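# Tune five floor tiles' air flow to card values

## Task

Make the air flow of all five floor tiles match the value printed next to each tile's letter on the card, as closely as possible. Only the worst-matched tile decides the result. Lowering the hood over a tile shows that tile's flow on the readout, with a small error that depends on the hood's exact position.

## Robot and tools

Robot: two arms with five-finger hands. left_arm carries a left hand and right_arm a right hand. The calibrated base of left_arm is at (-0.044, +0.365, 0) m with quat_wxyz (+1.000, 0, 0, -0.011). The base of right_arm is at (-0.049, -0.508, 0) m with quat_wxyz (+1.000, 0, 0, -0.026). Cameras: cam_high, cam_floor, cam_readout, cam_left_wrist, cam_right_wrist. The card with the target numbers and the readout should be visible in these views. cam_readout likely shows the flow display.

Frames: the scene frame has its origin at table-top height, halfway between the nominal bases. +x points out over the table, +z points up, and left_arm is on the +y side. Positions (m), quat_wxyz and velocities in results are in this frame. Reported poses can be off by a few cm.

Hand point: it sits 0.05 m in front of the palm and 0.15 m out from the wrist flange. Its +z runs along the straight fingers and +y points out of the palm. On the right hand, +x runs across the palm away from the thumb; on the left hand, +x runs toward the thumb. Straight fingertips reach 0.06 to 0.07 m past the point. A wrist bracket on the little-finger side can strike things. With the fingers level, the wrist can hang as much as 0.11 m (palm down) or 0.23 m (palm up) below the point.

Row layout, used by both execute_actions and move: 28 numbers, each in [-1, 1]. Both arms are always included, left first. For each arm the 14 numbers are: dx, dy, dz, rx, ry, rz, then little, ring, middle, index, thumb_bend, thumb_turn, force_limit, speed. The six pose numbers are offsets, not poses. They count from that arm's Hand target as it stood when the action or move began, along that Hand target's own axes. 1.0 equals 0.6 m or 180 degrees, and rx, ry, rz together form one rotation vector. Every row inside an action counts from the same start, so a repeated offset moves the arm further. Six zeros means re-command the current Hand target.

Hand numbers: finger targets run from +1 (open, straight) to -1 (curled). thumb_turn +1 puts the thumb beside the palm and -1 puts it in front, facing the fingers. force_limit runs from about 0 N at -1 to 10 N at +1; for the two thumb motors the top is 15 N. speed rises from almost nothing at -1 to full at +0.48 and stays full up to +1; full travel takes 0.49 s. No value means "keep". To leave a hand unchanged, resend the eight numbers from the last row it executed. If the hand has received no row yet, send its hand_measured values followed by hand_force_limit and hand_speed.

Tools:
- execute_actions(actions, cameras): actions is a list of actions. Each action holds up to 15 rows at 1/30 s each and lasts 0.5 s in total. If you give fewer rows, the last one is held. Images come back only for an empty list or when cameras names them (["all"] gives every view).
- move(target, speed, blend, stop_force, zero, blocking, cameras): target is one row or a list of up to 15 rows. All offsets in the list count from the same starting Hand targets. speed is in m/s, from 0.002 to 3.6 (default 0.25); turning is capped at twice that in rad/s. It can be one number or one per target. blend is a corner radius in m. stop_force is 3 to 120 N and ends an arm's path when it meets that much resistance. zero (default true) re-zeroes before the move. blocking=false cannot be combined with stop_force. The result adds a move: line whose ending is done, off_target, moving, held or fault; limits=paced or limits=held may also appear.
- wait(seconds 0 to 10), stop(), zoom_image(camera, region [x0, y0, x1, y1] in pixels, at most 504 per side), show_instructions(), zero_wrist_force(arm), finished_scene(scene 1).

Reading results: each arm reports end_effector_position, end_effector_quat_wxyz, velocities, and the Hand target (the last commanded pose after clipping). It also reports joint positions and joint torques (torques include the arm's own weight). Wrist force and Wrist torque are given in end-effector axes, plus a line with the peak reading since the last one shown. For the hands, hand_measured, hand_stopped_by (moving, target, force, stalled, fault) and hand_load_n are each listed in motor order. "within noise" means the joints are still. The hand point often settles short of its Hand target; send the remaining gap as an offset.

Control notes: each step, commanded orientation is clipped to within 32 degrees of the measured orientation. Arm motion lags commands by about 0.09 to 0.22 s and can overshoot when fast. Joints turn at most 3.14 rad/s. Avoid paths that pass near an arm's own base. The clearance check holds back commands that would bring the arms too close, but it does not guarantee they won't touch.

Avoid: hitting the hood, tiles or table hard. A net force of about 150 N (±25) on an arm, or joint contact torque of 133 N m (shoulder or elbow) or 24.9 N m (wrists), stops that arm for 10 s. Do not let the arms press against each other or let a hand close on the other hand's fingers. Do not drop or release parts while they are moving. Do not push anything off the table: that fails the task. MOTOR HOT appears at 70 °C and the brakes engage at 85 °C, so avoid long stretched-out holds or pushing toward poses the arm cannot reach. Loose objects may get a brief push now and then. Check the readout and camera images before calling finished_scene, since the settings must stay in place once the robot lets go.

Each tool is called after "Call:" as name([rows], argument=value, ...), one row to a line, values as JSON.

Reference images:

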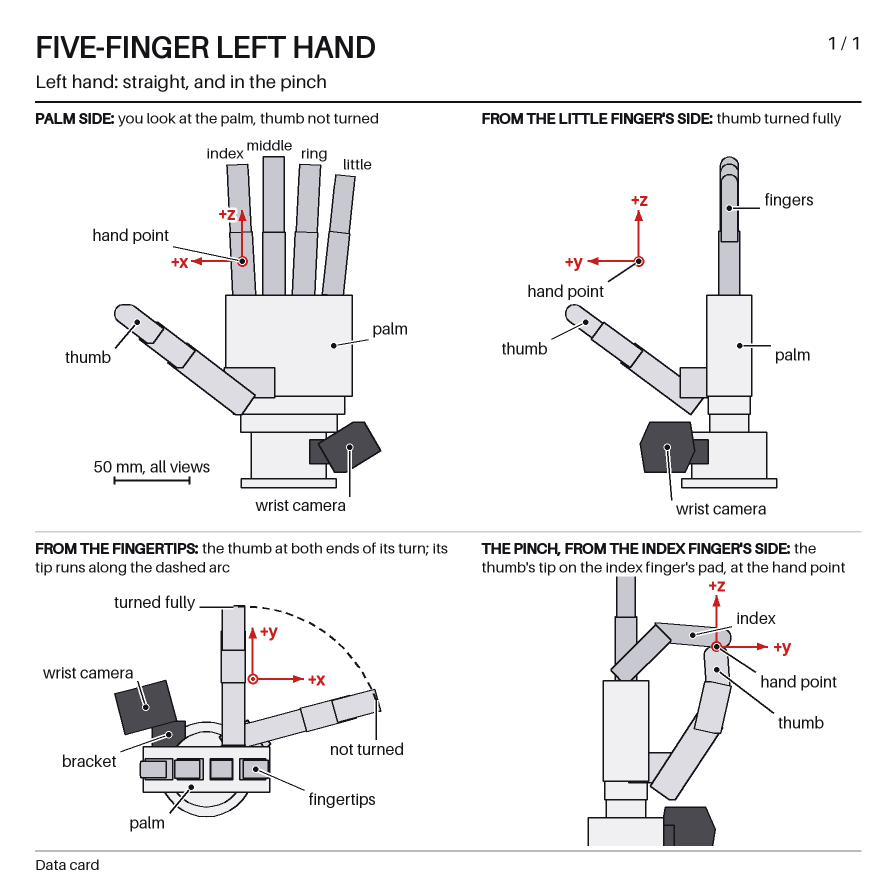

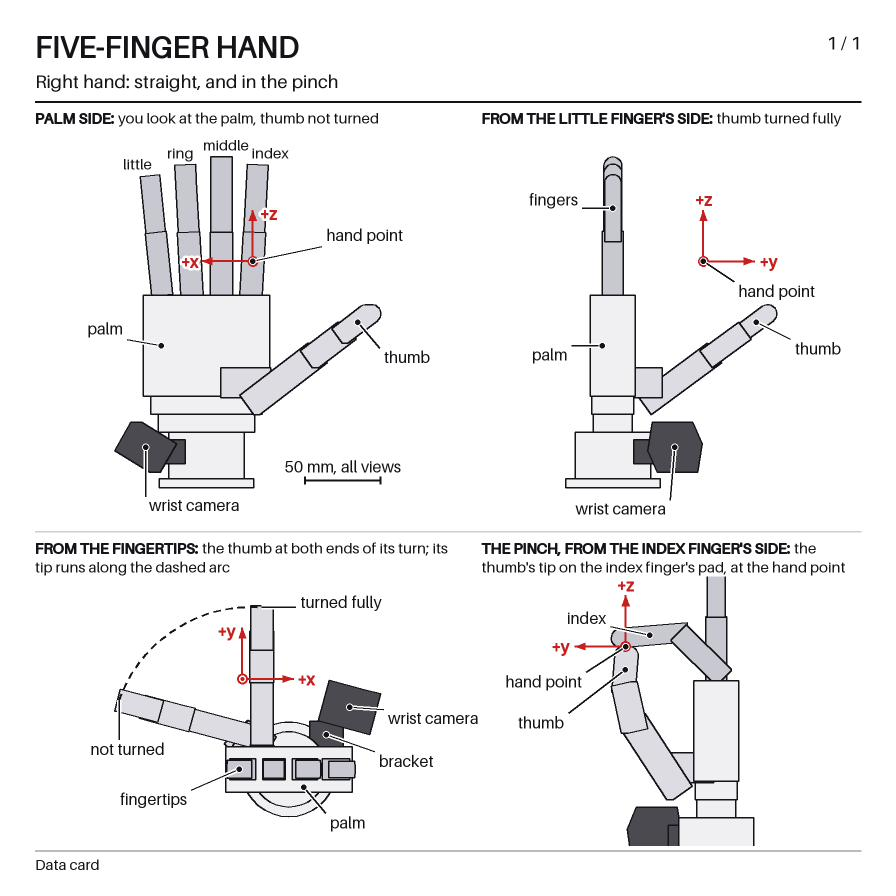

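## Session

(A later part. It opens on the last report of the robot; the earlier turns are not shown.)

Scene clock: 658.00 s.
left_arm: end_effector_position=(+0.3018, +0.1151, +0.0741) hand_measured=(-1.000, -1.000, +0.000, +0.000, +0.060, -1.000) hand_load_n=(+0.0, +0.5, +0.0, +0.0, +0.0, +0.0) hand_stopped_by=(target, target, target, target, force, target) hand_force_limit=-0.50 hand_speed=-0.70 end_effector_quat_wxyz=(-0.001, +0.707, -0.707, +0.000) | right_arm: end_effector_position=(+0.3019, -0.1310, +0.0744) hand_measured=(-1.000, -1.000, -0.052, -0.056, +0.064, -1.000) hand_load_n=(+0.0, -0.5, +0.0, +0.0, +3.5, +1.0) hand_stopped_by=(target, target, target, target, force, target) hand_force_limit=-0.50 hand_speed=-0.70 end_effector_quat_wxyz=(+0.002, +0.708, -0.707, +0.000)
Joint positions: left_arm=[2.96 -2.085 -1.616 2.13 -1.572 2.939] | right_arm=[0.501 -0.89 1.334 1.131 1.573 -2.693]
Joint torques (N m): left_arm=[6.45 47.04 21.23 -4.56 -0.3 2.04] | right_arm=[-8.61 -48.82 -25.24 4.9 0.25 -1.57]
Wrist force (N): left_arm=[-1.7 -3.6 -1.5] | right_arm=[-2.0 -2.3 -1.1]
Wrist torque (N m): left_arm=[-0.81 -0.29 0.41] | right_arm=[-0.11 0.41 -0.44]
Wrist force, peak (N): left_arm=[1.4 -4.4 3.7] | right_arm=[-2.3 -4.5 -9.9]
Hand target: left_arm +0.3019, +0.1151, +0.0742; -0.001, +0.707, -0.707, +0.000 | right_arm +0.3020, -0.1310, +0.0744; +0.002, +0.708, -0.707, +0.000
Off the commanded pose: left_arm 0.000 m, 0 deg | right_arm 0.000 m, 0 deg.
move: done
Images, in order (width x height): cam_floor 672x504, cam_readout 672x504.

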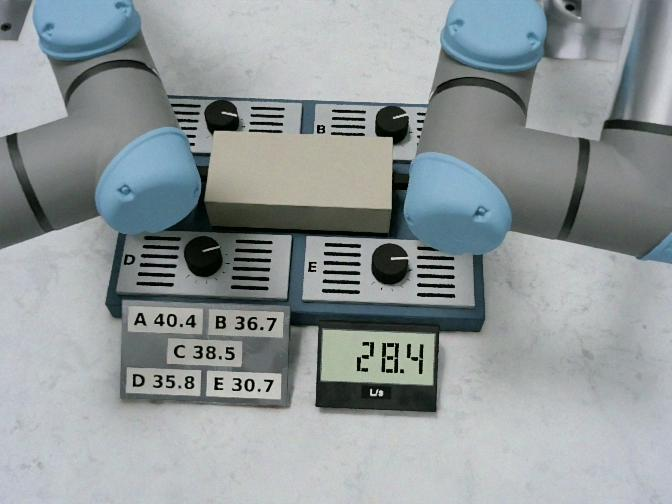

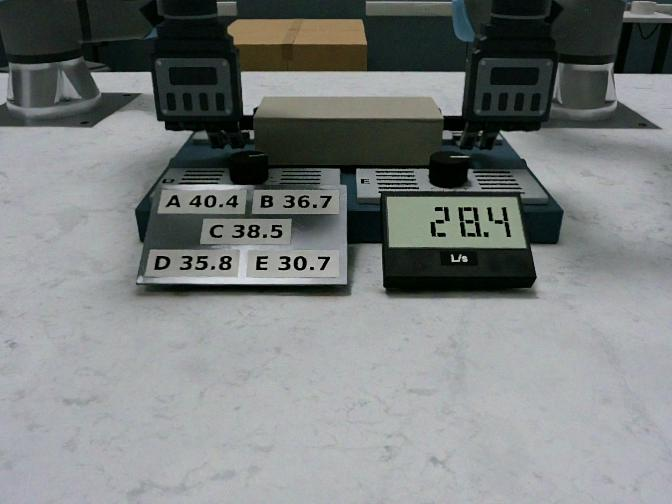

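Call:
move([
  [0, 0, -0.09, 0, 0, 0, -1, -1, 0, 0, -0.3, -1, -0.5, -0.7, 0, 0, -0.09, 0, 0, 0, -1, -1, 0, 0, -0.3, -1, -0.5, -0.7],
  [-0.1613, 0.1518, -0.09, 0, 0, 0, -1, -1, 0, 0, -0.3, -1, -0.5, -0.7, -0.1613, 0.1518, -0.09, 0, 0, 0, -1, -1, 0, 0, -0.3, -1, -0.5, -0.7],
  [-0.1613, 0.1518, -0.01, 0, 0, 0, -1, -1, 0, 0, -0.3, -1, -0.5, -0.7, -0.1613, 0.1518, -0.01, 0, 0, 0, -1, -1, 0, 0, -0.3, -1, -0.5, -0.7],
  [-0.1613, 0.1518, 0, 0, 0, 0, -1, -1, 0, 0, -0.3, -1, -0.5, -0.7, -0.1613, 0.1518, 0, 0, 0, 0, -1, -1, 0, 0, -0.3, -1, -0.5, -0.7],
], speed=[0.15, 0.2, 0.15, 0.04], blend=[0.01, 0.01, 0, 0], cameras=["cam_floor", "cam_readout"])

Call:
zoom_image(camera="cam_floor", region=[280, 60, 520, 220])

Scene clock: 667.77 s.
left_arm: end_effector_position=(+0.2108, +0.2119, +0.0742) hand_measured=(-1.000, -1.000, +0.000, +0.000, +0.060, -1.000) hand_load_n=(+0.0, +0.0, +0.0, +0.0, +0.0, +0.0) hand_stopped_by=(target, target, target, target, force, target) hand_force_limit=-0.50 hand_speed=-0.70 end_effector_quat_wxyz=(-0.001, +0.707, -0.707, +0.000) | right_arm: end_effector_position=(+0.2108, -0.0344, +0.0742) hand_measured=(-1.000, -1.000, -0.052, -0.056, +0.064, -1.000) hand_load_n=(+0.0, -1.5, +0.0, +0.5, +3.5, +0.5) hand_stopped_by=(target, target, target, target, force, target) hand_force_limit=-0.50 hand_speed=-0.70 end_effector_quat_wxyz=(+0.002, +0.708, -0.707, +0.000)
Joint positions: left_arm=[3.197 -1.826 -2.004 2.26 -1.572 3.175] | right_arm=[0.75 -0.869 1.299 1.146 1.572 -2.444]
Joint torques (N m): left_arm=[8.41 35.16 18.22 -4.76 -1.1 2.22] | right_arm=[11.99 -48.36 -25.26 4.78 -1.14 1.59]
Wrist force (N): left_arm=[0.7 -3.3 -1.6] | right_arm=[-2.4 -2.9 -2.1]
Wrist torque (N m): left_arm=[-0.75 -0.35 0.48] | right_arm=[-0.09 0.48 -0.34]
Wrist force, peak (N): left_arm=[1.2 -4.3 6.1] | right_arm=[-2.4 -4.5 -10.1]
Hand target: left_arm +0.2109, +0.2119, +0.0743; -0.001, +0.707, -0.707, +0.000 | right_arm +0.2108, -0.0344, +0.0743; +0.002, +0.708, -0.707, +0.000
Off the commanded pose: left_arm 0.000 m, 0 deg | right_arm 0.000 m, 0 deg.
move: done
Images, in order (width x height): cam_floor 672x504, cam_readout 672x504.

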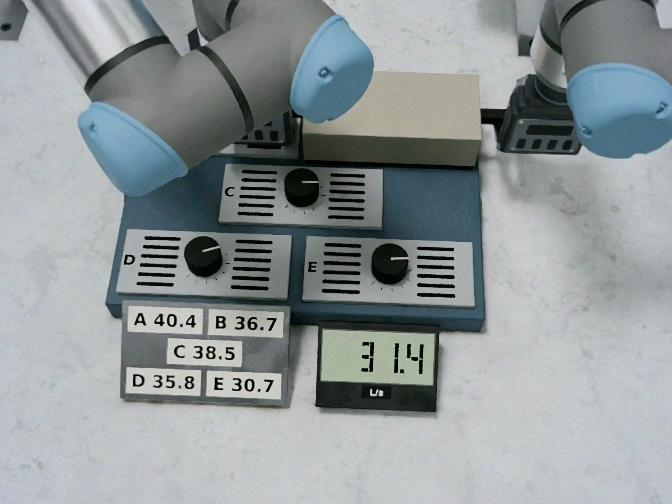

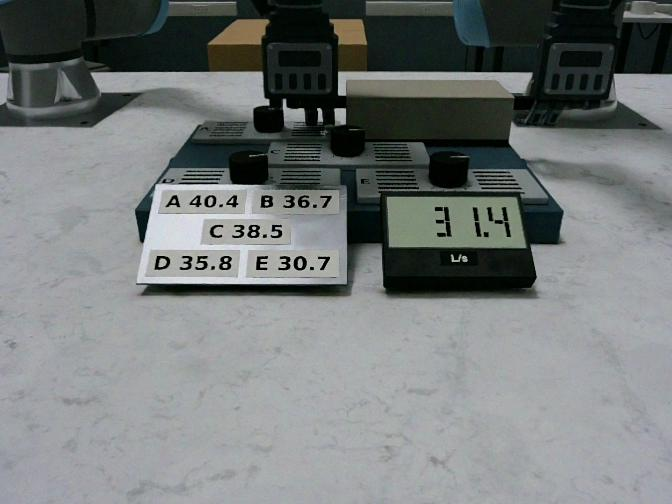

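Scaled by 2.100 from the camera's 672x504 image, which has a finer 960x720 frame.

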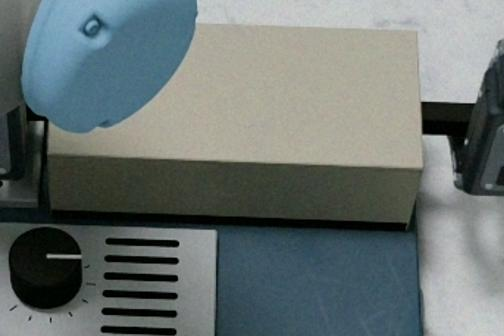

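Call:
move([
  [0, 0, -0.09, 0, 0, 0, -1, -1, 0, 0, -0.3, -1, -0.5, -0.7, 0, 0, -0.09, 0, 0, 0, -1, -1, 0, 0, -0.3, -1, -0.5, -0.7],
  [0.3183, 0, -0.09, 0, 0, 0, -1, -1, 0, 0, -0.3, -1, -0.5, -0.7, 0.3183, 0, -0.09, 0, 0, 0, -1, -1, 0, 0, -0.3, -1, -0.5, -0.7],
  [0.3183, 0, -0.01, 0, 0, 0, -1, -1, 0, 0, -0.3, -1, -0.5, -0.7, 0.3183, 0, -0.01, 0, 0, 0, -1, -1, 0, 0, -0.3, -1, -0.5, -0.7],
  [0.3183, 0, 0, 0, 0, 0, -1, -1, 0, 0, -0.3, -1, -0.5, -0.7, 0.3183, 0, 0, 0, 0, 0, -1, -1, 0, 0, -0.3, -1, -0.5, -0.7],
], speed=[0.15, 0.2, 0.15, 0.04], blend=[0.01, 0.01, 0, 0], cameras=["cam_floor", "cam_readout"])

Call:
zoom_image(camera="cam_floor", region=[100, 60, 340, 220])

Scene clock: 678.40 s.
left_arm: end_effector_position=(+0.2107, +0.0210, +0.0739) hand_measured=(-1.000, -1.000, +0.000, +0.000, +0.060, -1.000) hand_load_n=(+0.5, +0.0, +0.0, +0.0, +0.5, +0.0) hand_stopped_by=(target, target, target, target, force, target) hand_force_limit=-0.50 hand_speed=-0.70 end_effector_quat_wxyz=(-0.001, +0.707, -0.707, +0.000) end_effector_velocity=(+0.000, +0.000, +0.002) end_effector_angular_velocity=(+0.001, +0.001, +0.001) | right_arm: end_effector_position=(+0.2110, -0.2254, +0.0750) hand_measured=(-1.000, -1.000, -0.052, -0.056, +0.062, -1.000) hand_load_n=(+0.0, -0.5, +0.0, +0.0, +2.0, +0.5) hand_stopped_by=(target, target, target, target, force, target) hand_force_limit=-0.50 hand_speed=-0.70 end_effector_quat_wxyz=(+0.002, +0.708, -0.707, +0.000) end_effector_velocity=(-0.001, +0.000, +0.002) end_effector_angular_velocity=(-0.001, +0.003, +0.000)
Joint positions: left_arm=[2.684 -2.05 -1.673 2.152 -1.572 2.662] | right_arm=[0.386 -1.166 1.788 0.953 1.574 -2.808]
Joint velocities: left_arm=[0 0.002 0.003 -0.005 0 -0.001] | right_arm=[0 -0.002 -0.001 0.007 0 0]
Joint torques (N m): left_arm=[-6.34 45.46 20.35 -4.16 1.16 -2.14] | right_arm=[-14.65 -36.57 -24.65 5.45 -0.03 -1.63]
Wrist force (N): left_arm=[0.5 -3.0 -1.0] | right_arm=[-2.8 -2.3 -0.6]
Wrist torque (N m): left_arm=[-0.80 -0.33 0.37] | right_arm=[-0.10 0.40 -0.41]
Wrist force, peak (N): left_arm=[0.1 -4.7 6.1] | right_arm=[-2.8 -3.2 -7.2]
Hand target: left_arm +0.2107, +0.0209, +0.0740; -0.001, +0.707, -0.707, +0.000 | right_arm +0.2111, -0.2254, +0.0751; +0.002, +0.708, -0.707, +0.000
Off the commanded pose: left_arm 0.000 m, 0 deg | right_arm 0.000 m, 0 deg.
move: done
Images, in order (width x height): cam_floor 672x504, cam_readout 672x504.

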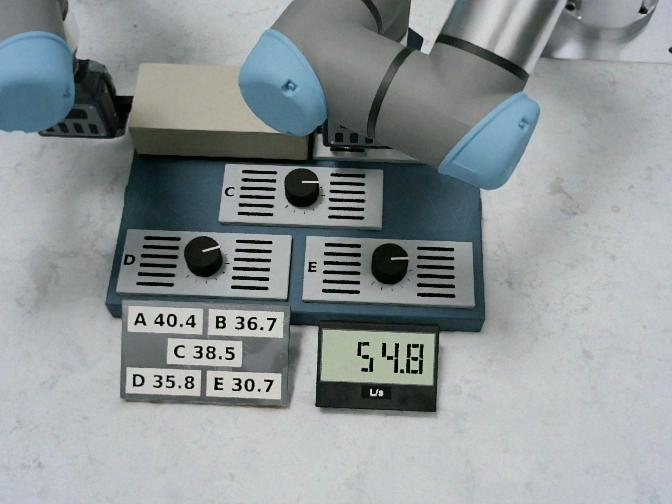

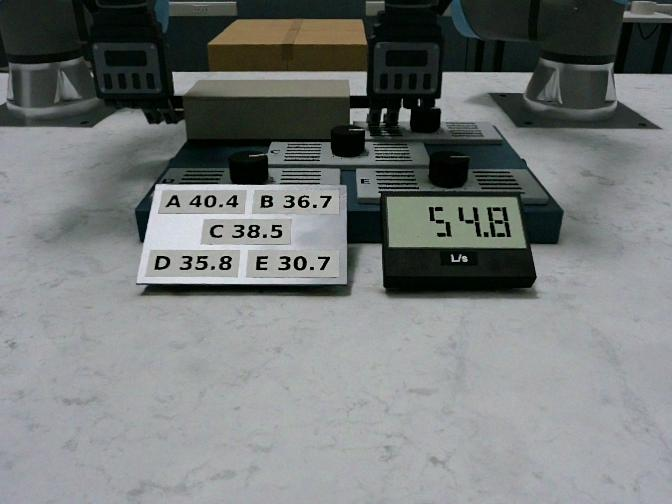

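Scaled by 2.100 from the camera's 672x504 image, which has a finer 960x720 frame.

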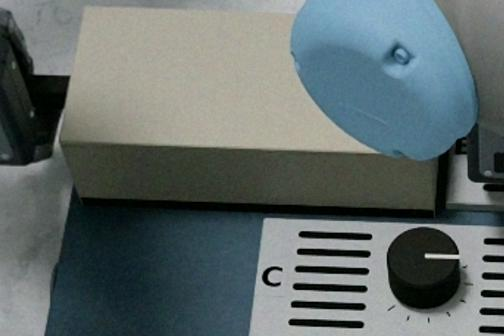

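Call:
move([
  [0, 0, -0.09, 0, 0, 0, -1, -1, 0, 0, -0.3, -1, -0.5, -0.7, 0, 0, -0.09, 0, 0, 0, -1, -1, 0, 0, -0.3, -1, -0.5, -0.7],
  [0.0033, -0.304, -0.09, 0, 0, 0, -1, -1, 0, 0, -0.3, -1, -0.5, -0.7, 0.0033, -0.304, -0.09, 0, 0, 0, -1, -1, 0, 0, -0.3, -1, -0.5, -0.7],
  [0.0033, -0.304, -0.01, 0, 0, 0, -1, -1, 0, 0, -0.3, -1, -0.5, -0.7, 0.0033, -0.304, -0.01, 0, 0, 0, -1, -1, 0, 0, -0.3, -1, -0.5, -0.7],
  [0.0033, -0.304, 0, 0, 0, 0, -1, -1, 0, 0, -0.3, -1, -0.5, -0.7, 0.0033, -0.304, 0.001, 0, 0, 0, -1, -1, 0, 0, -0.3, -1, -0.5, -0.7],
], speed=[0.15, 0.2, 0.15, 0.04], blend=[0.01, 0.01, 0, 0], cameras=["cam_floor", "cam_readout"])

Call:
zoom_image(camera="cam_floor", region=[80, 180, 320, 340])

Scene clock: 689.60 s.
left_arm: end_effector_position=(+0.3931, +0.0188, +0.0739) hand_measured=(-1.000, -1.000, +0.000, +0.000, +0.060, -1.000) hand_load_n=(+0.0, +0.0, +0.0, +0.0, +0.0, +0.0) hand_stopped_by=(target, target, target, target, force, target) hand_force_limit=-0.50 hand_speed=-0.70 end_effector_quat_wxyz=(-0.001, +0.707, -0.707, +0.000) end_effector_velocity=(-0.001, +0.000, +0.002) end_effector_angular_velocity=(+0.001, +0.004, -0.001) | right_arm: end_effector_position=(+0.3934, -0.2271, +0.0738) hand_measured=(-1.000, -1.000, -0.052, -0.056, +0.064, -1.000) hand_load_n=(+0.0, -2.5, +0.0, +0.0, +4.0, +0.5) hand_stopped_by=(target, target, target, target, force, target) hand_force_limit=-0.50 hand_speed=-0.70 end_effector_quat_wxyz=(+0.002, +0.708, -0.707, +0.000) end_effector_velocity=(+0.000, +0.000, +0.003) end_effector_angular_velocity=(+0.000, +0.002, +0.000)
Joint positions: left_arm=[2.825 -2.371 -1.121 1.921 -1.572 2.804] | right_arm=[0.275 -0.834 1.237 1.172 1.574 -2.92]
Joint velocities: left_arm=[-0.001 0 0.003 -0.007 0 0] | right_arm=[0 -0.002 -0.003 0.006 0 0]
Joint torques (N m): left_arm=[6.28 56.45 22.03 -4.56 1.33 -2.1] | right_arm=[12.87 -49 -23.36 4.69 -0.97 0.49]
Wrist force (N): left_arm=[0.7 -3.5 -2.0] | right_arm=[-2.3 -3.5 -7.6]
Wrist torque (N m): left_arm=[-0.78 -0.38 0.48] | right_arm=[-0.09 0.59 -0.39]
Wrist force, peak (N): left_arm=[1.6 -4.2 5.4] | right_arm=[-2.5 -4.3 -11.3]
Hand target: left_arm +0.3931, +0.0188, +0.0742; -0.001, +0.707, -0.707, +0.000 | right_arm +0.3935, -0.2271, +0.0740; +0.002, +0.708, -0.707, +0.000
Off the commanded pose: left_arm 0.000 m, 0 deg | right_arm 0.000 m, 0 deg.
move: done
Images, in order (width x height): cam_floor 672x504, cam_readout 672x504.

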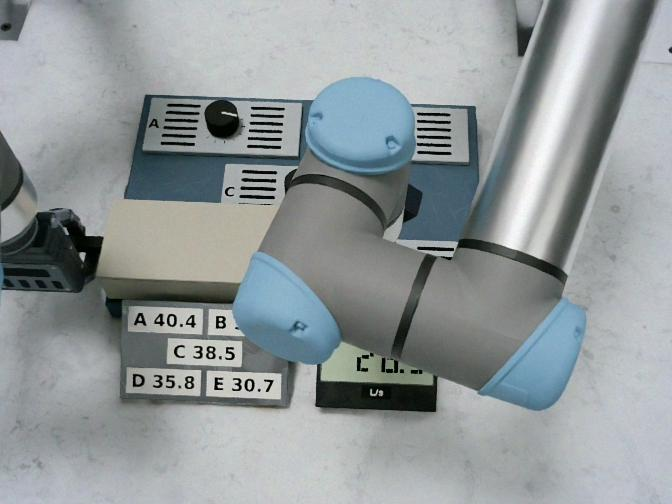

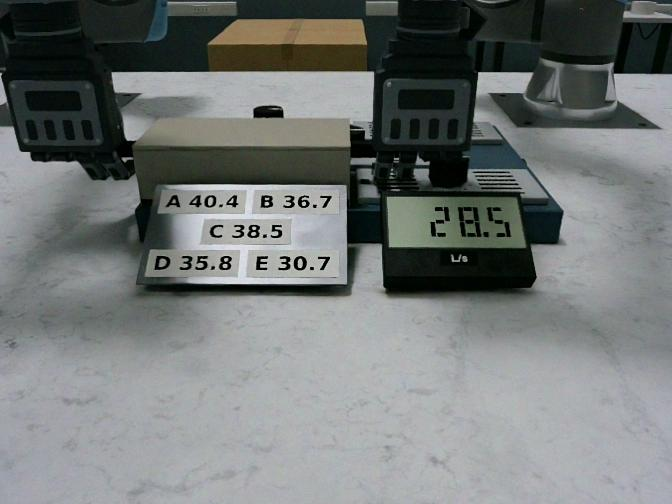

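Scaled by 2.100 from the camera's 672x504 image, which has a finer 960x720 frame.

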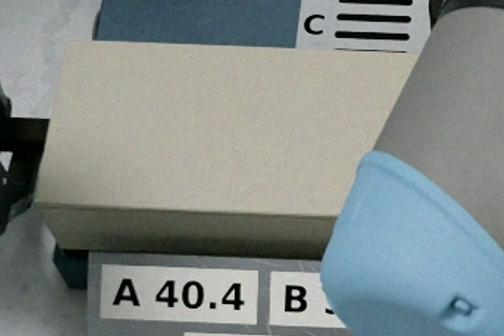

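Call:
move([
  [0, 0, 0, 0, 0, 0, -1, -1, 0, 0, 1, -1, -0.5, 0, 0, 0, 0, 0, 0, 0, -1, -1, 0, 0, 1, -1, -0.5, 0],
  [0, -0.0133, 0.0075, 0.125, 0, 0, -1, -1, 0, 0, 1, -1, -0.5, 0, 0, -0.0133, 0.0075, 0.125, 0, 0, -1, -1, 0, 0, 1, -1, -0.5, 0],
  [0, -0.0267, 0.0125, 0.25, 0, 0, -1, -1, 0, 0, 1, -1, -0.5, 0, 0, -0.0267, 0.0125, 0.25, 0, 0, -1, -1, 0, 0, 1, -1, -0.5, 0],
  [0, -0.0267, -0.1333, 0.25, 0, 0, -1, -1, 0, 0, 1, -1, -0.5, 0, 0, -0.0267, -0.1333, 0.25, 0, 0, -1, -1, 0, 0, 1, -1, -0.5, 0],
], speed=[0.15, 0.15, 0.15, 0.2], blend=[0, 0.002, 0.002, 0], cameras=["all"])

Call:
zoom_image(camera="cam_floor", region=[330, 200, 450, 300])

Call:
zoom_image(camera="cam_floor", region=[80, 180, 320, 340])

Scene clock: 726.00 s.
left_arm: end_effector_position=(+0.4091, +0.0187, +0.1541) hand_measured=(-1.000, -1.000, +0.000, +0.000, +1.000, -1.000) hand_load_n=(+0.0, +0.0, +0.0, +0.0, +0.0, +0.0) hand_stopped_by=(target, target, target, target, target, target) hand_force_limit=-0.50 hand_speed=0.00 end_effector_quat_wxyz=(-0.271, +0.653, -0.654, +0.271) | right_arm: end_effector_position=(+0.4097, -0.2268, +0.1538) hand_measured=(-1.000, -1.000, -0.052, -0.056, +1.000, -1.000) hand_load_n=(+0.0, +0.0, +0.0, -0.5, +0.0, -0.5) hand_stopped_by=(target, target, target, target, target, target) hand_force_limit=-0.50 hand_speed=0.00 end_effector_quat_wxyz=(-0.269, +0.655, -0.653, +0.271)
Joint positions: left_arm=[2.684 -1.886 -1.585 2.627 -1.904 2.79] | right_arm=[0.378 -1.35 1.702 0.464 1.801 -2.909]
Joint torques (N m): left_arm=[-3.4 25.76 23.62 -3.59 -1.52 -1.78] | right_arm=[13.6 -32.74 -28.06 2.09 1.66 2.1]
Wrist force (N): left_arm=[-0.1 -4.7 -0.6] | right_arm=[-2.7 -2.6 -1.9]
Wrist torque (N m): left_arm=[-1.22 -0.11 0.62] | right_arm=[-0.19 0.36 -0.41]
Wrist force, peak (N): left_arm=[-0.1 -10.3 -18.9] | right_arm=[-2.7 -3.6 -5.1]
Hand target: left_arm +0.4091, +0.0187, +0.1541; -0.271, +0.653, -0.654, +0.271 | right_arm +0.4097, -0.2268, +0.1539; -0.269, +0.655, -0.653, +0.271
Off the commanded pose: left_arm 0.000 m, 0 deg | right_arm 0.000 m, 0 deg.
move: done

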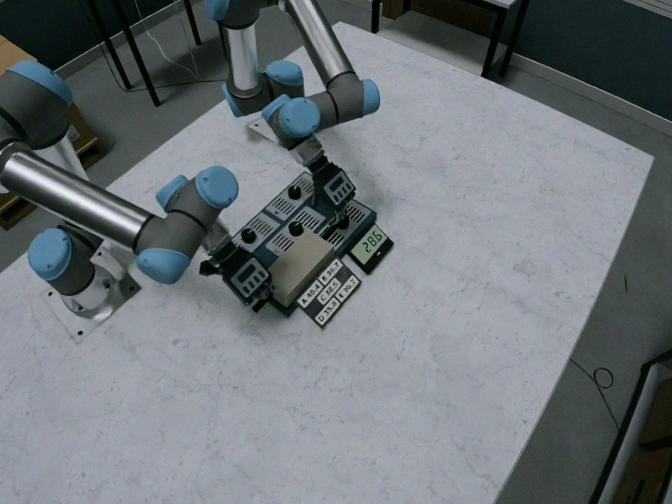

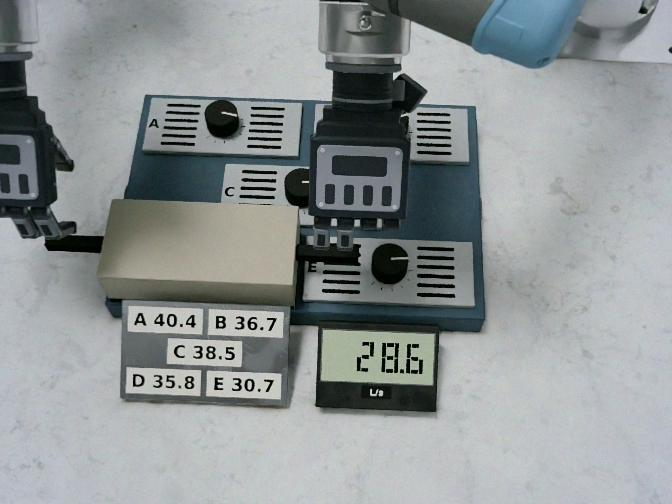

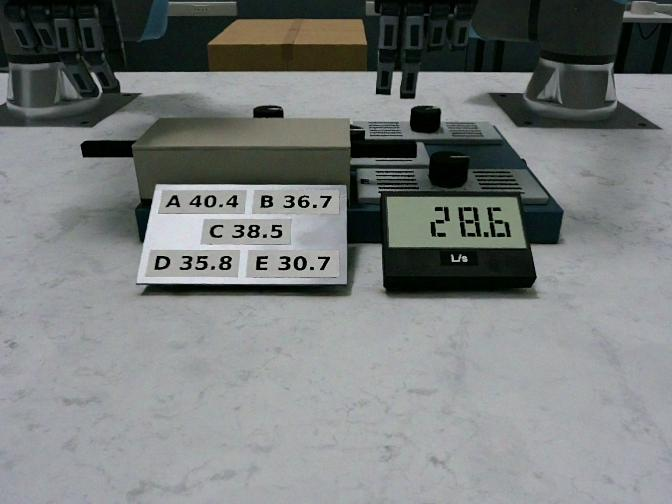

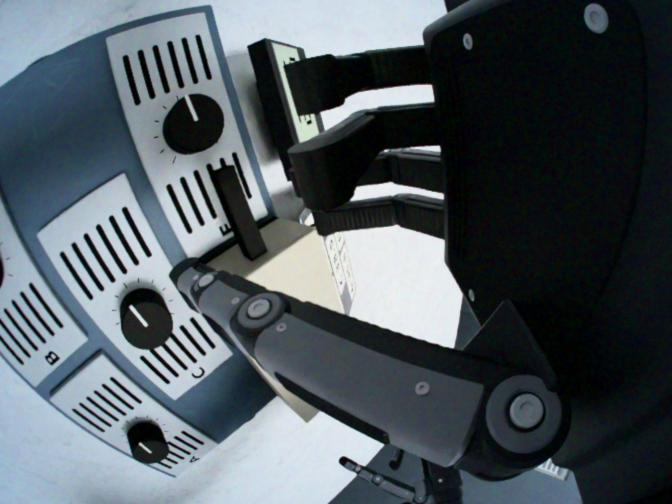

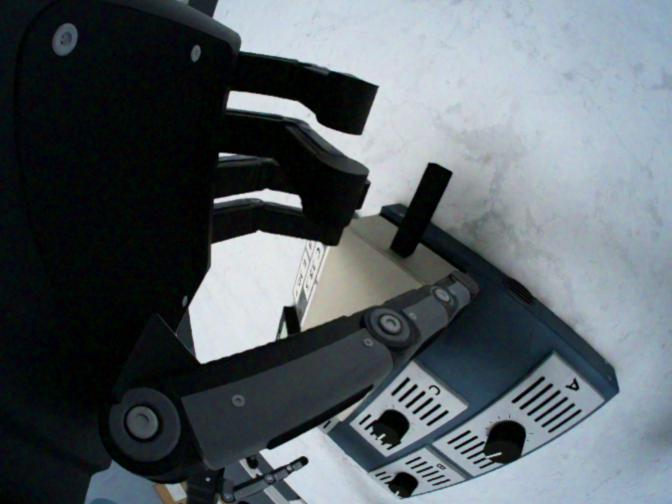

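Scaled by 4.200 from the camera's 672x504 image, which has a finer 960x720 frame.

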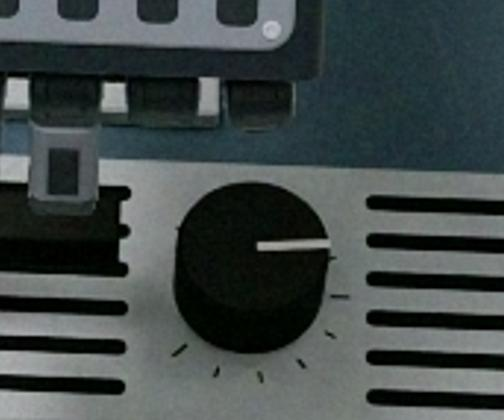

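Scaled by 2.100 from the camera's 672x504 image, which has a finer 960x720 frame.

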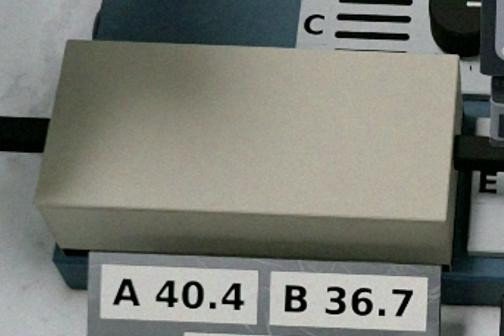

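Call:
zoom_image(camera="cam_left_wrist", region=[100, 60, 260, 200])

Call:
zoom_image(camera="cam_left_wrist", region=[60, 220, 240, 400])

Call:
zoom_image(camera="cam_right_wrist", region=[340, 340, 620, 500])

Scaled by 3.150 from the camera's 672x504 image, which has a finer 960x720 frame.

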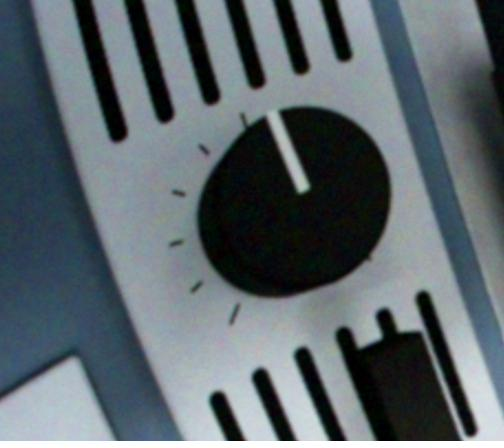

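Scaled by 2.800 from the camera's 672x504 image, which has a finer 960x720 frame.

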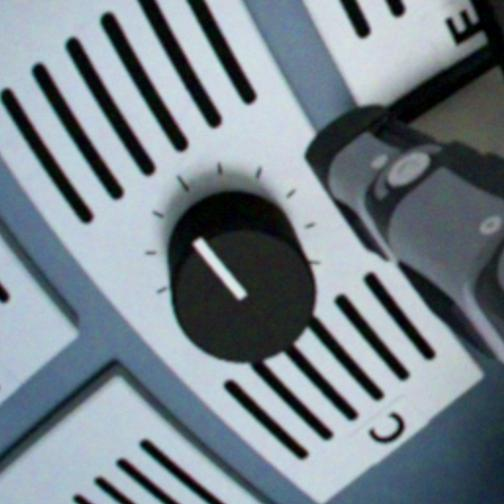

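Scaled by 1.800 from the camera's 672x504 image, which has a finer 960x720 frame.

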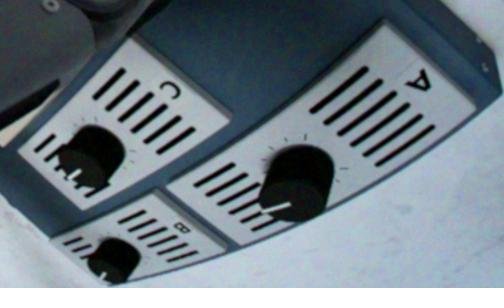

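Call:
move(target=[-0.1005, 0.0401, 0.0401, 0.0478, 0, 0, -1, -1, 0.2, 0.2, 1, -1, -0.5, 0, 0, 0, 0, 0, 0, 0, -1, -1, 0, 0, 1, -1, -0.5, 0], speed=0.2, cameras=["cam_floor", "cam_readout", "cam_left_wrist"])

Call:
zoom_image(camera="cam_floor", region=[300, 180, 500, 320])

Call:
zoom_image(camera="cam_readout", region=[360, 40, 560, 220])

Scene clock: 752.67 s.
left_arm: end_effector_position=(+0.4091, +0.0790, +0.1202) hand_measured=(-1.000, -1.000, +0.200, +0.200, +1.000, -1.000) hand_load_n=(+0.0, +0.0, +0.0, +0.0, +0.0, +0.0) hand_stopped_by=(target, target, target, target, target, target) hand_force_limit=-0.50 hand_speed=0.00 end_effector_quat_wxyz=(-0.319, +0.631, -0.632, +0.319) end_effector_velocity=(+0.000, +0.001, -0.001) end_effector_angular_velocity=(-0.001, -0.004, +0.001) | right_arm: end_effector_position=(+0.4097, -0.2268, +0.1539) hand_measured=(-1.000, -1.000, -0.052, -0.056, +1.000, -1.000) hand_load_n=(+0.0, +0.0, +0.0, +0.0, +0.0, +0.0) hand_stopped_by=(target, target, target, target, target, target) hand_force_limit=-0.50 hand_speed=0.00 end_effector_quat_wxyz=(-0.269, +0.655, -0.653, +0.271)
Joint positions: left_arm=[2.79 -1.752 -1.881 2.964 -1.869 2.915] | right_arm=[0.378 -1.351 1.702 0.464 1.801 -2.909]
Joint velocities: left_arm=[0.001 0.001 -0.004 0.007 -0.001 0.001] | right_arm=[within noise]
Joint torques (N m): left_arm=[5 23.16 10.57 1.59 -0.84 0.9] | right_arm=[14.81 -33.31 -28.54 2.91 -0.06 -1.1]
Wrist force (N): left_arm=[0.3 -4.7 0.2] | right_arm=[-2.6 -2.8 -1.8]
Wrist torque (N m): left_arm=[-1.25 -0.16 0.70] | right_arm=[-0.21 0.35 -0.41]
Wrist force, peak (N): left_arm=[1.3 -5.5 -0.7] | right_arm=[-2.9 -3.0 -1.8]
Hand target: left_arm +0.4092, +0.0790, +0.1202; -0.319, +0.631, -0.632, +0.319 | right_arm +0.4097, -0.2268, +0.1539; -0.269, +0.655, -0.653, +0.271
Off the commanded pose: left_arm 0.000 m, 0 deg | right_arm 0.000 m, 0 deg.
move: done
Images, in order (width x height): cam_floor 672x504, cam_readout 672x504, cam_left_wrist 672x504.

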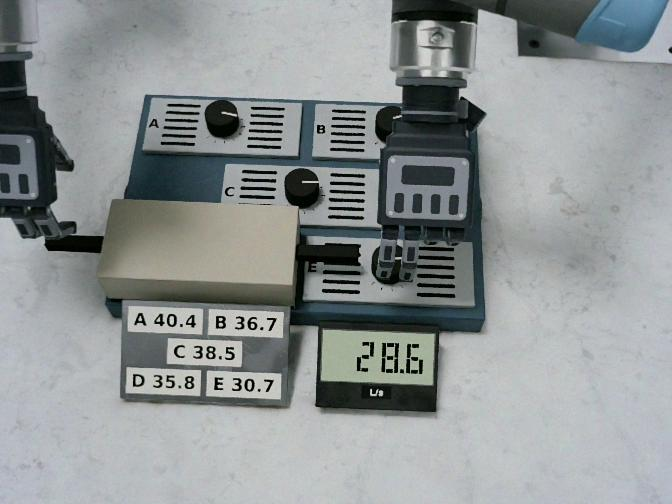

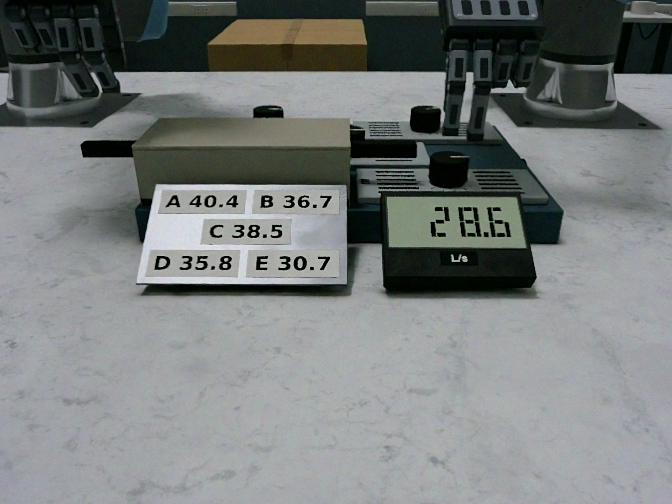

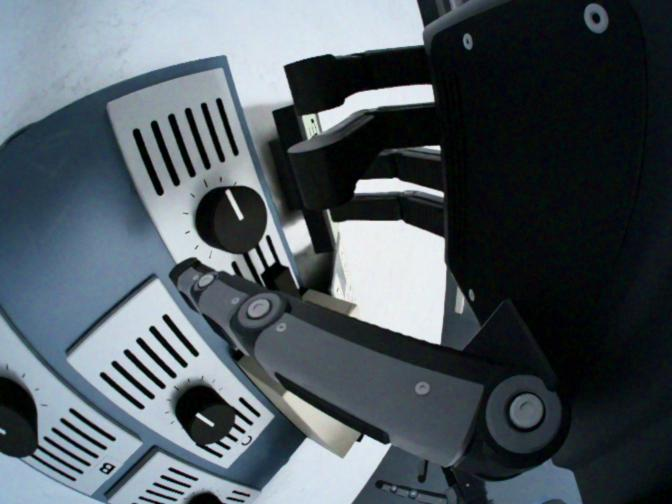

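Scaled by 2.520 from the camera's 672x504 image, which has a finer 960x720 frame.

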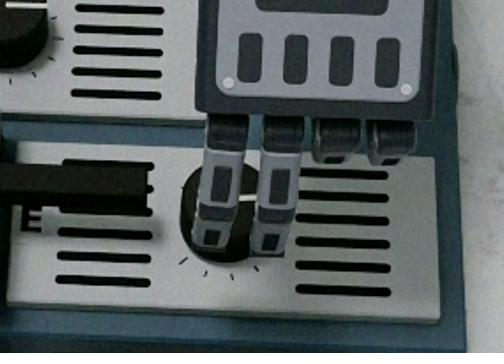

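Scaled by 2.520 from the camera's 672x504 image, which has a finer 960x720 frame.

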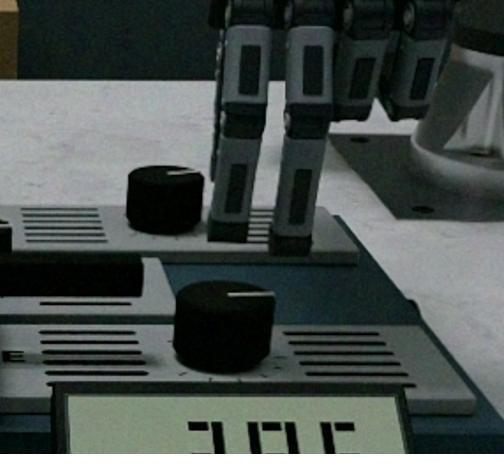

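Call:
move(target=[0.005, 0.0752, 0.0553, 0, 0, 0, -1, -1, 0.2, 0.2, 1, -1, -0.5, 0, 0, 0, 0, 0, 0, 0, -1, -1, 0, 0, 1, -1, -0.5, 0], speed=0.12, stop_force=10, cameras=["cam_floor", "cam_readout", "cam_left_wrist"])

Call:
zoom_image(camera="cam_floor", region=[300, 180, 500, 320])

Call:
zoom_image(camera="cam_readout", region=[360, 60, 560, 240])

Call:
zoom_image(camera="cam_left_wrist", region=[160, 120, 360, 320])

Scene clock: 766.43 s.
left_arm: end_effector_position=(+0.4089, +0.0764, +0.0678) hand_measured=(-1.000, -1.000, +0.200, +0.200, +1.000, -1.000) hand_load_n=(+0.0, +0.0, +0.0, +0.0, +0.0, +0.0) hand_stopped_by=(target, target, target, target, target, target) hand_force_limit=-0.50 hand_speed=0.00 end_effector_quat_wxyz=(-0.319, +0.631, -0.632, +0.319) | right_arm: end_effector_position=(+0.4097, -0.2268, +0.1539) hand_measured=(-1.000, -1.000, -0.052, -0.056, +1.000, -1.000) hand_load_n=(+0.0, +0.0, +0.0, +0.0, +0.0, +0.0) hand_stopped_by=(target, target, target, target, target, target) hand_force_limit=-0.50 hand_speed=0.00 end_effector_quat_wxyz=(-0.269, +0.655, -0.653, +0.271)
Joint positions: left_arm=[2.783 -1.826 -1.945 3.101 -1.875 2.91] | right_arm=[0.378 -1.351 1.702 0.464 1.801 -2.909]
Joint torques (N m): left_arm=[7.74 17.36 7.64 0.02 -1.7 2.03] | right_arm=[14.4 -31.04 -27.47 2.86 -0.35 -1.16]
Wrist force (N): left_arm=[1.2 -4.4 0.7] | right_arm=[-2.8 -2.9 -1.6]
Wrist torque (N m): left_arm=[-1.25 -0.25 0.68] | right_arm=[-0.23 0.38 -0.43]
Wrist force, peak (N): left_arm=[-6.8 -76.1 -57.8] | right_arm=[-3.2 -2.8 -1.7]
Hand target: left_arm +0.4089, +0.0764, +0.0678; -0.319, +0.631, -0.632, +0.319 (not the last commanded pose) | right_arm +0.4097, -0.2268, +0.1539; -0.269, +0.655, -0.653, +0.271
Off the commanded pose: left_arm 0.004 m, 0 deg | right_arm 0.000 m, 0 deg.
move: contact (left_arm)
Images, in order (width x height): cam_floor 672x504, cam_readout 672x504, cam_left_wrist 672x504.

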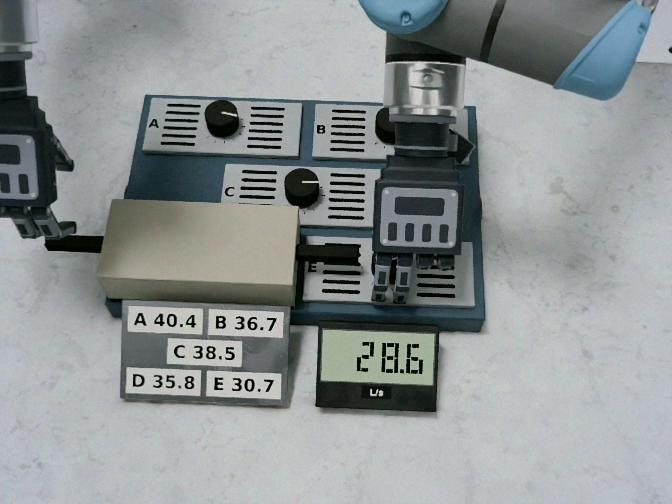

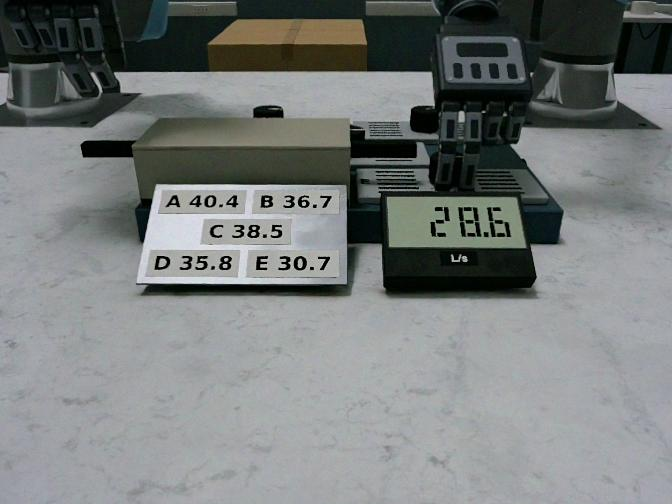

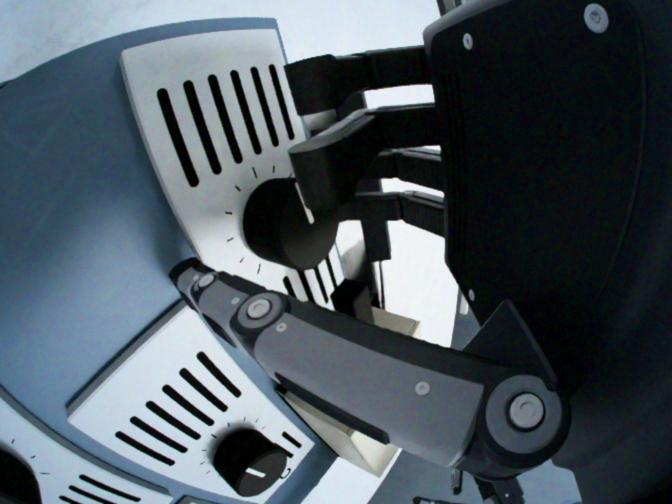

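Scaled by 2.520 from the camera's 672x504 image, which has a finer 960x720 frame.

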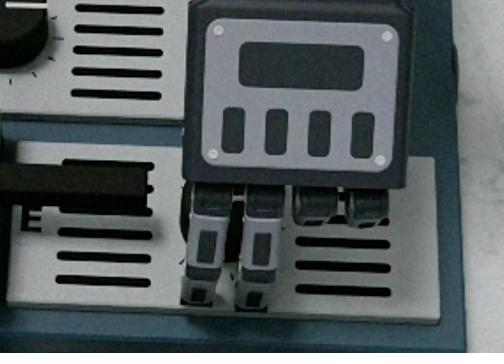

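Scaled by 2.520 from the camera's 672x504 image, which has a finer 960x720 frame.

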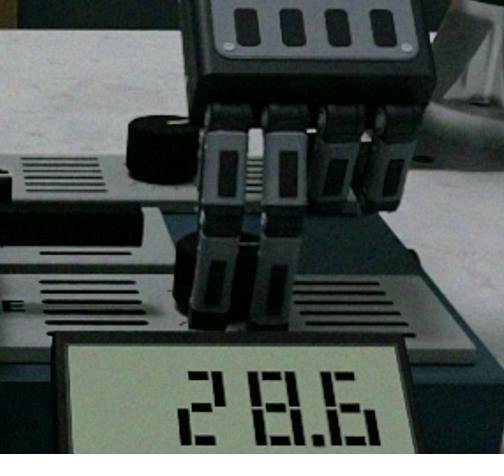

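Scaled by 2.520 from the camera's 672x504 image, which has a finer 960x720 frame.

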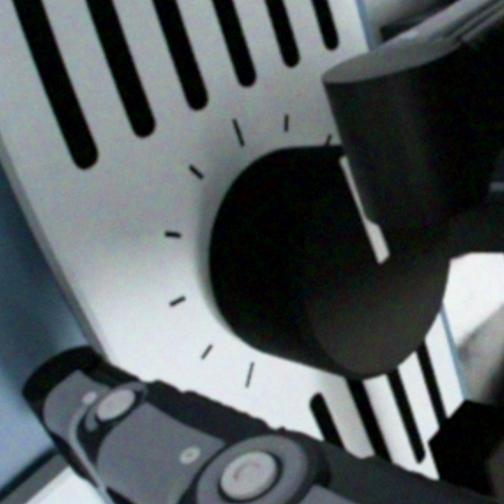

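Call:
move([
  [0, -0.0042, -0.0032, 0, 0, 0, -1, -1, 0.2, 0.2, 1, -1, -0.5, 0, 0, 0, 0, 0, 0, 0, -1, -1, 0, 0, 1, -1, -0.5, 0],
  [0, -0.0042, -0.0032, 0, 0, 0, -1, -1, -0.2, -0.2, 0.1, -1, -0.4, -0.7, 0, 0, 0, 0, 0, 0, -1, -1, 0, 0, 1, -1, -0.5, 0],
], speed=0.05, cameras=["cam_floor", "cam_readout", "cam_left_wrist"])

Call:
zoom_image(camera="cam_floor", region=[300, 180, 500, 320])

Call:
zoom_image(camera="cam_readout", region=[360, 60, 560, 240])

Call:
zoom_image(camera="cam_left_wrist", region=[160, 120, 360, 320])

Scene clock: 780.13 s.
left_arm: end_effector_position=(+0.4088, +0.0764, +0.0709) hand_measured=(-1.000, -1.000, +0.040, +0.012, +0.550, -1.000) hand_load_n=(+0.0, +0.0, +11.0, +10.5, +6.5, +0.5) hand_stopped_by=(target, target, force, force, force, target) hand_force_limit=-0.40 hand_speed=-0.70 end_effector_quat_wxyz=(-0.319, +0.631, -0.632, +0.319) | right_arm: end_effector_position=(+0.4097, -0.2268, +0.1539) hand_measured=(-1.000, -1.000, -0.052, -0.056, +1.000, -1.000) hand_load_n=(+0.0, +0.0, +0.0, +0.0, +0.0, +0.0) hand_stopped_by=(target, target, target, target, target, target) hand_force_limit=-0.50 hand_speed=0.00 end_effector_quat_wxyz=(-0.269, +0.655, -0.653, +0.271)
Joint positions: left_arm=[2.783 -1.821 -1.942 3.092 -1.875 2.91] | right_arm=[0.378 -1.351 1.702 0.464 1.801 -2.909]
Joint torques (N m): left_arm=[-9.93 13.15 6.33 -3.8 1.39 -2.05] | right_arm=[14.78 -29.5 -27.07 2.83 -0.33 -1.12]
Wrist force (N): left_arm=[1.3 -6.4 12.8] | right_arm=[-2.7 -2.8 -1.8]
Wrist torque (N m): left_arm=[-1.07 -0.15 0.72] | right_arm=[-0.21 0.37 -0.42]
Wrist force, peak (N): left_arm=[1.5 -6.9 16.0] | right_arm=[-3.1 -2.9 -1.9]
Hand target: left_arm +0.4089, +0.0764, +0.0710; -0.319, +0.631, -0.632, +0.319 | right_arm +0.4097, -0.2268, +0.1539; -0.269, +0.655, -0.653, +0.271
Off the commanded pose: left_arm 0.000 m, 0 deg | right_arm 0.000 m, 0 deg.
move: done
Images, in order (width x height): cam_floor 672x504, cam_readout 672x504, cam_left_wrist 672x504.

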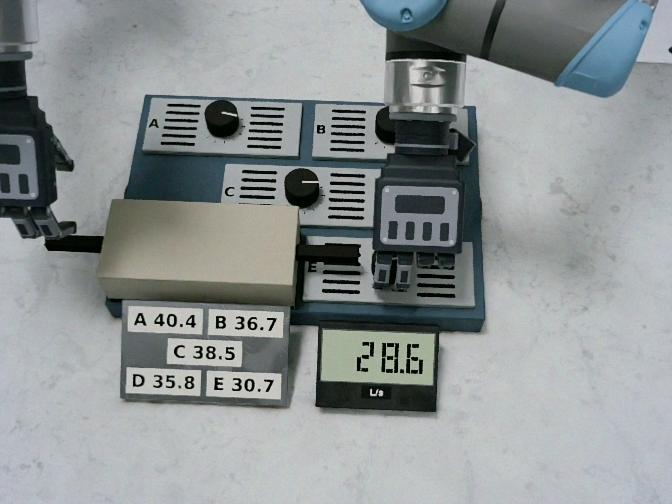

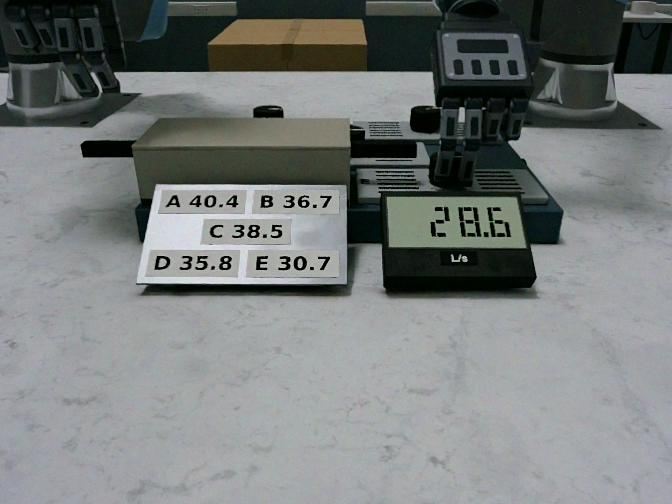

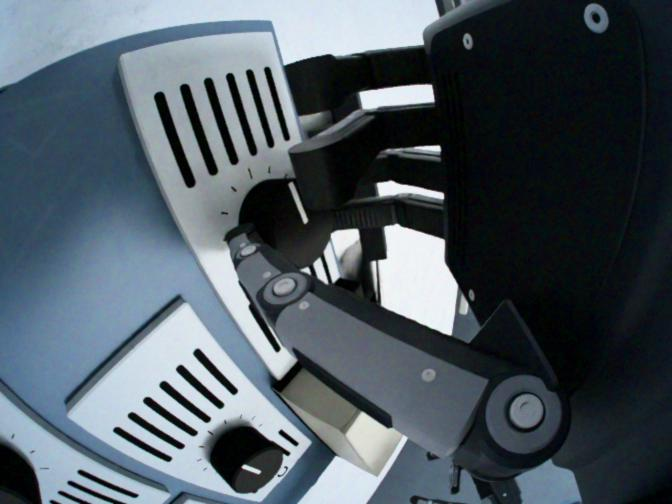

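Scaled by 2.520 from the camera's 672x504 image, which has a finer 960x720 frame.

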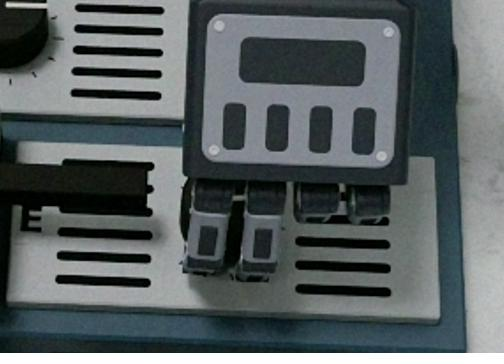

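Scaled by 2.520 from the camera's 672x504 image, which has a finer 960x720 frame.

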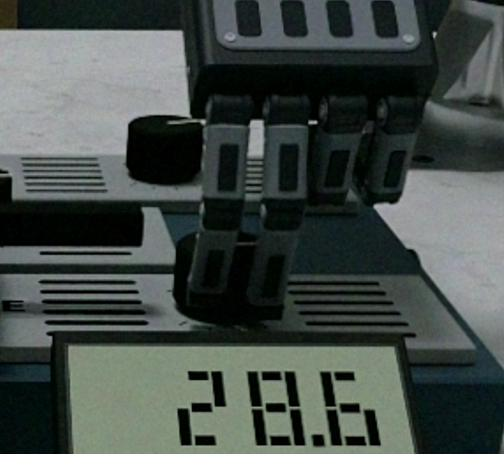

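Scaled by 2.520 from the camera's 672x504 image, which has a finer 960x720 frame.

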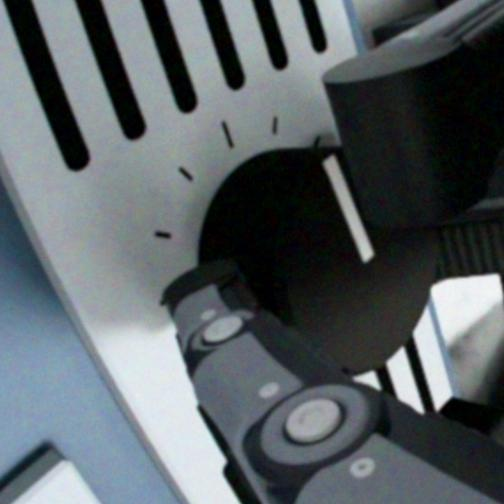

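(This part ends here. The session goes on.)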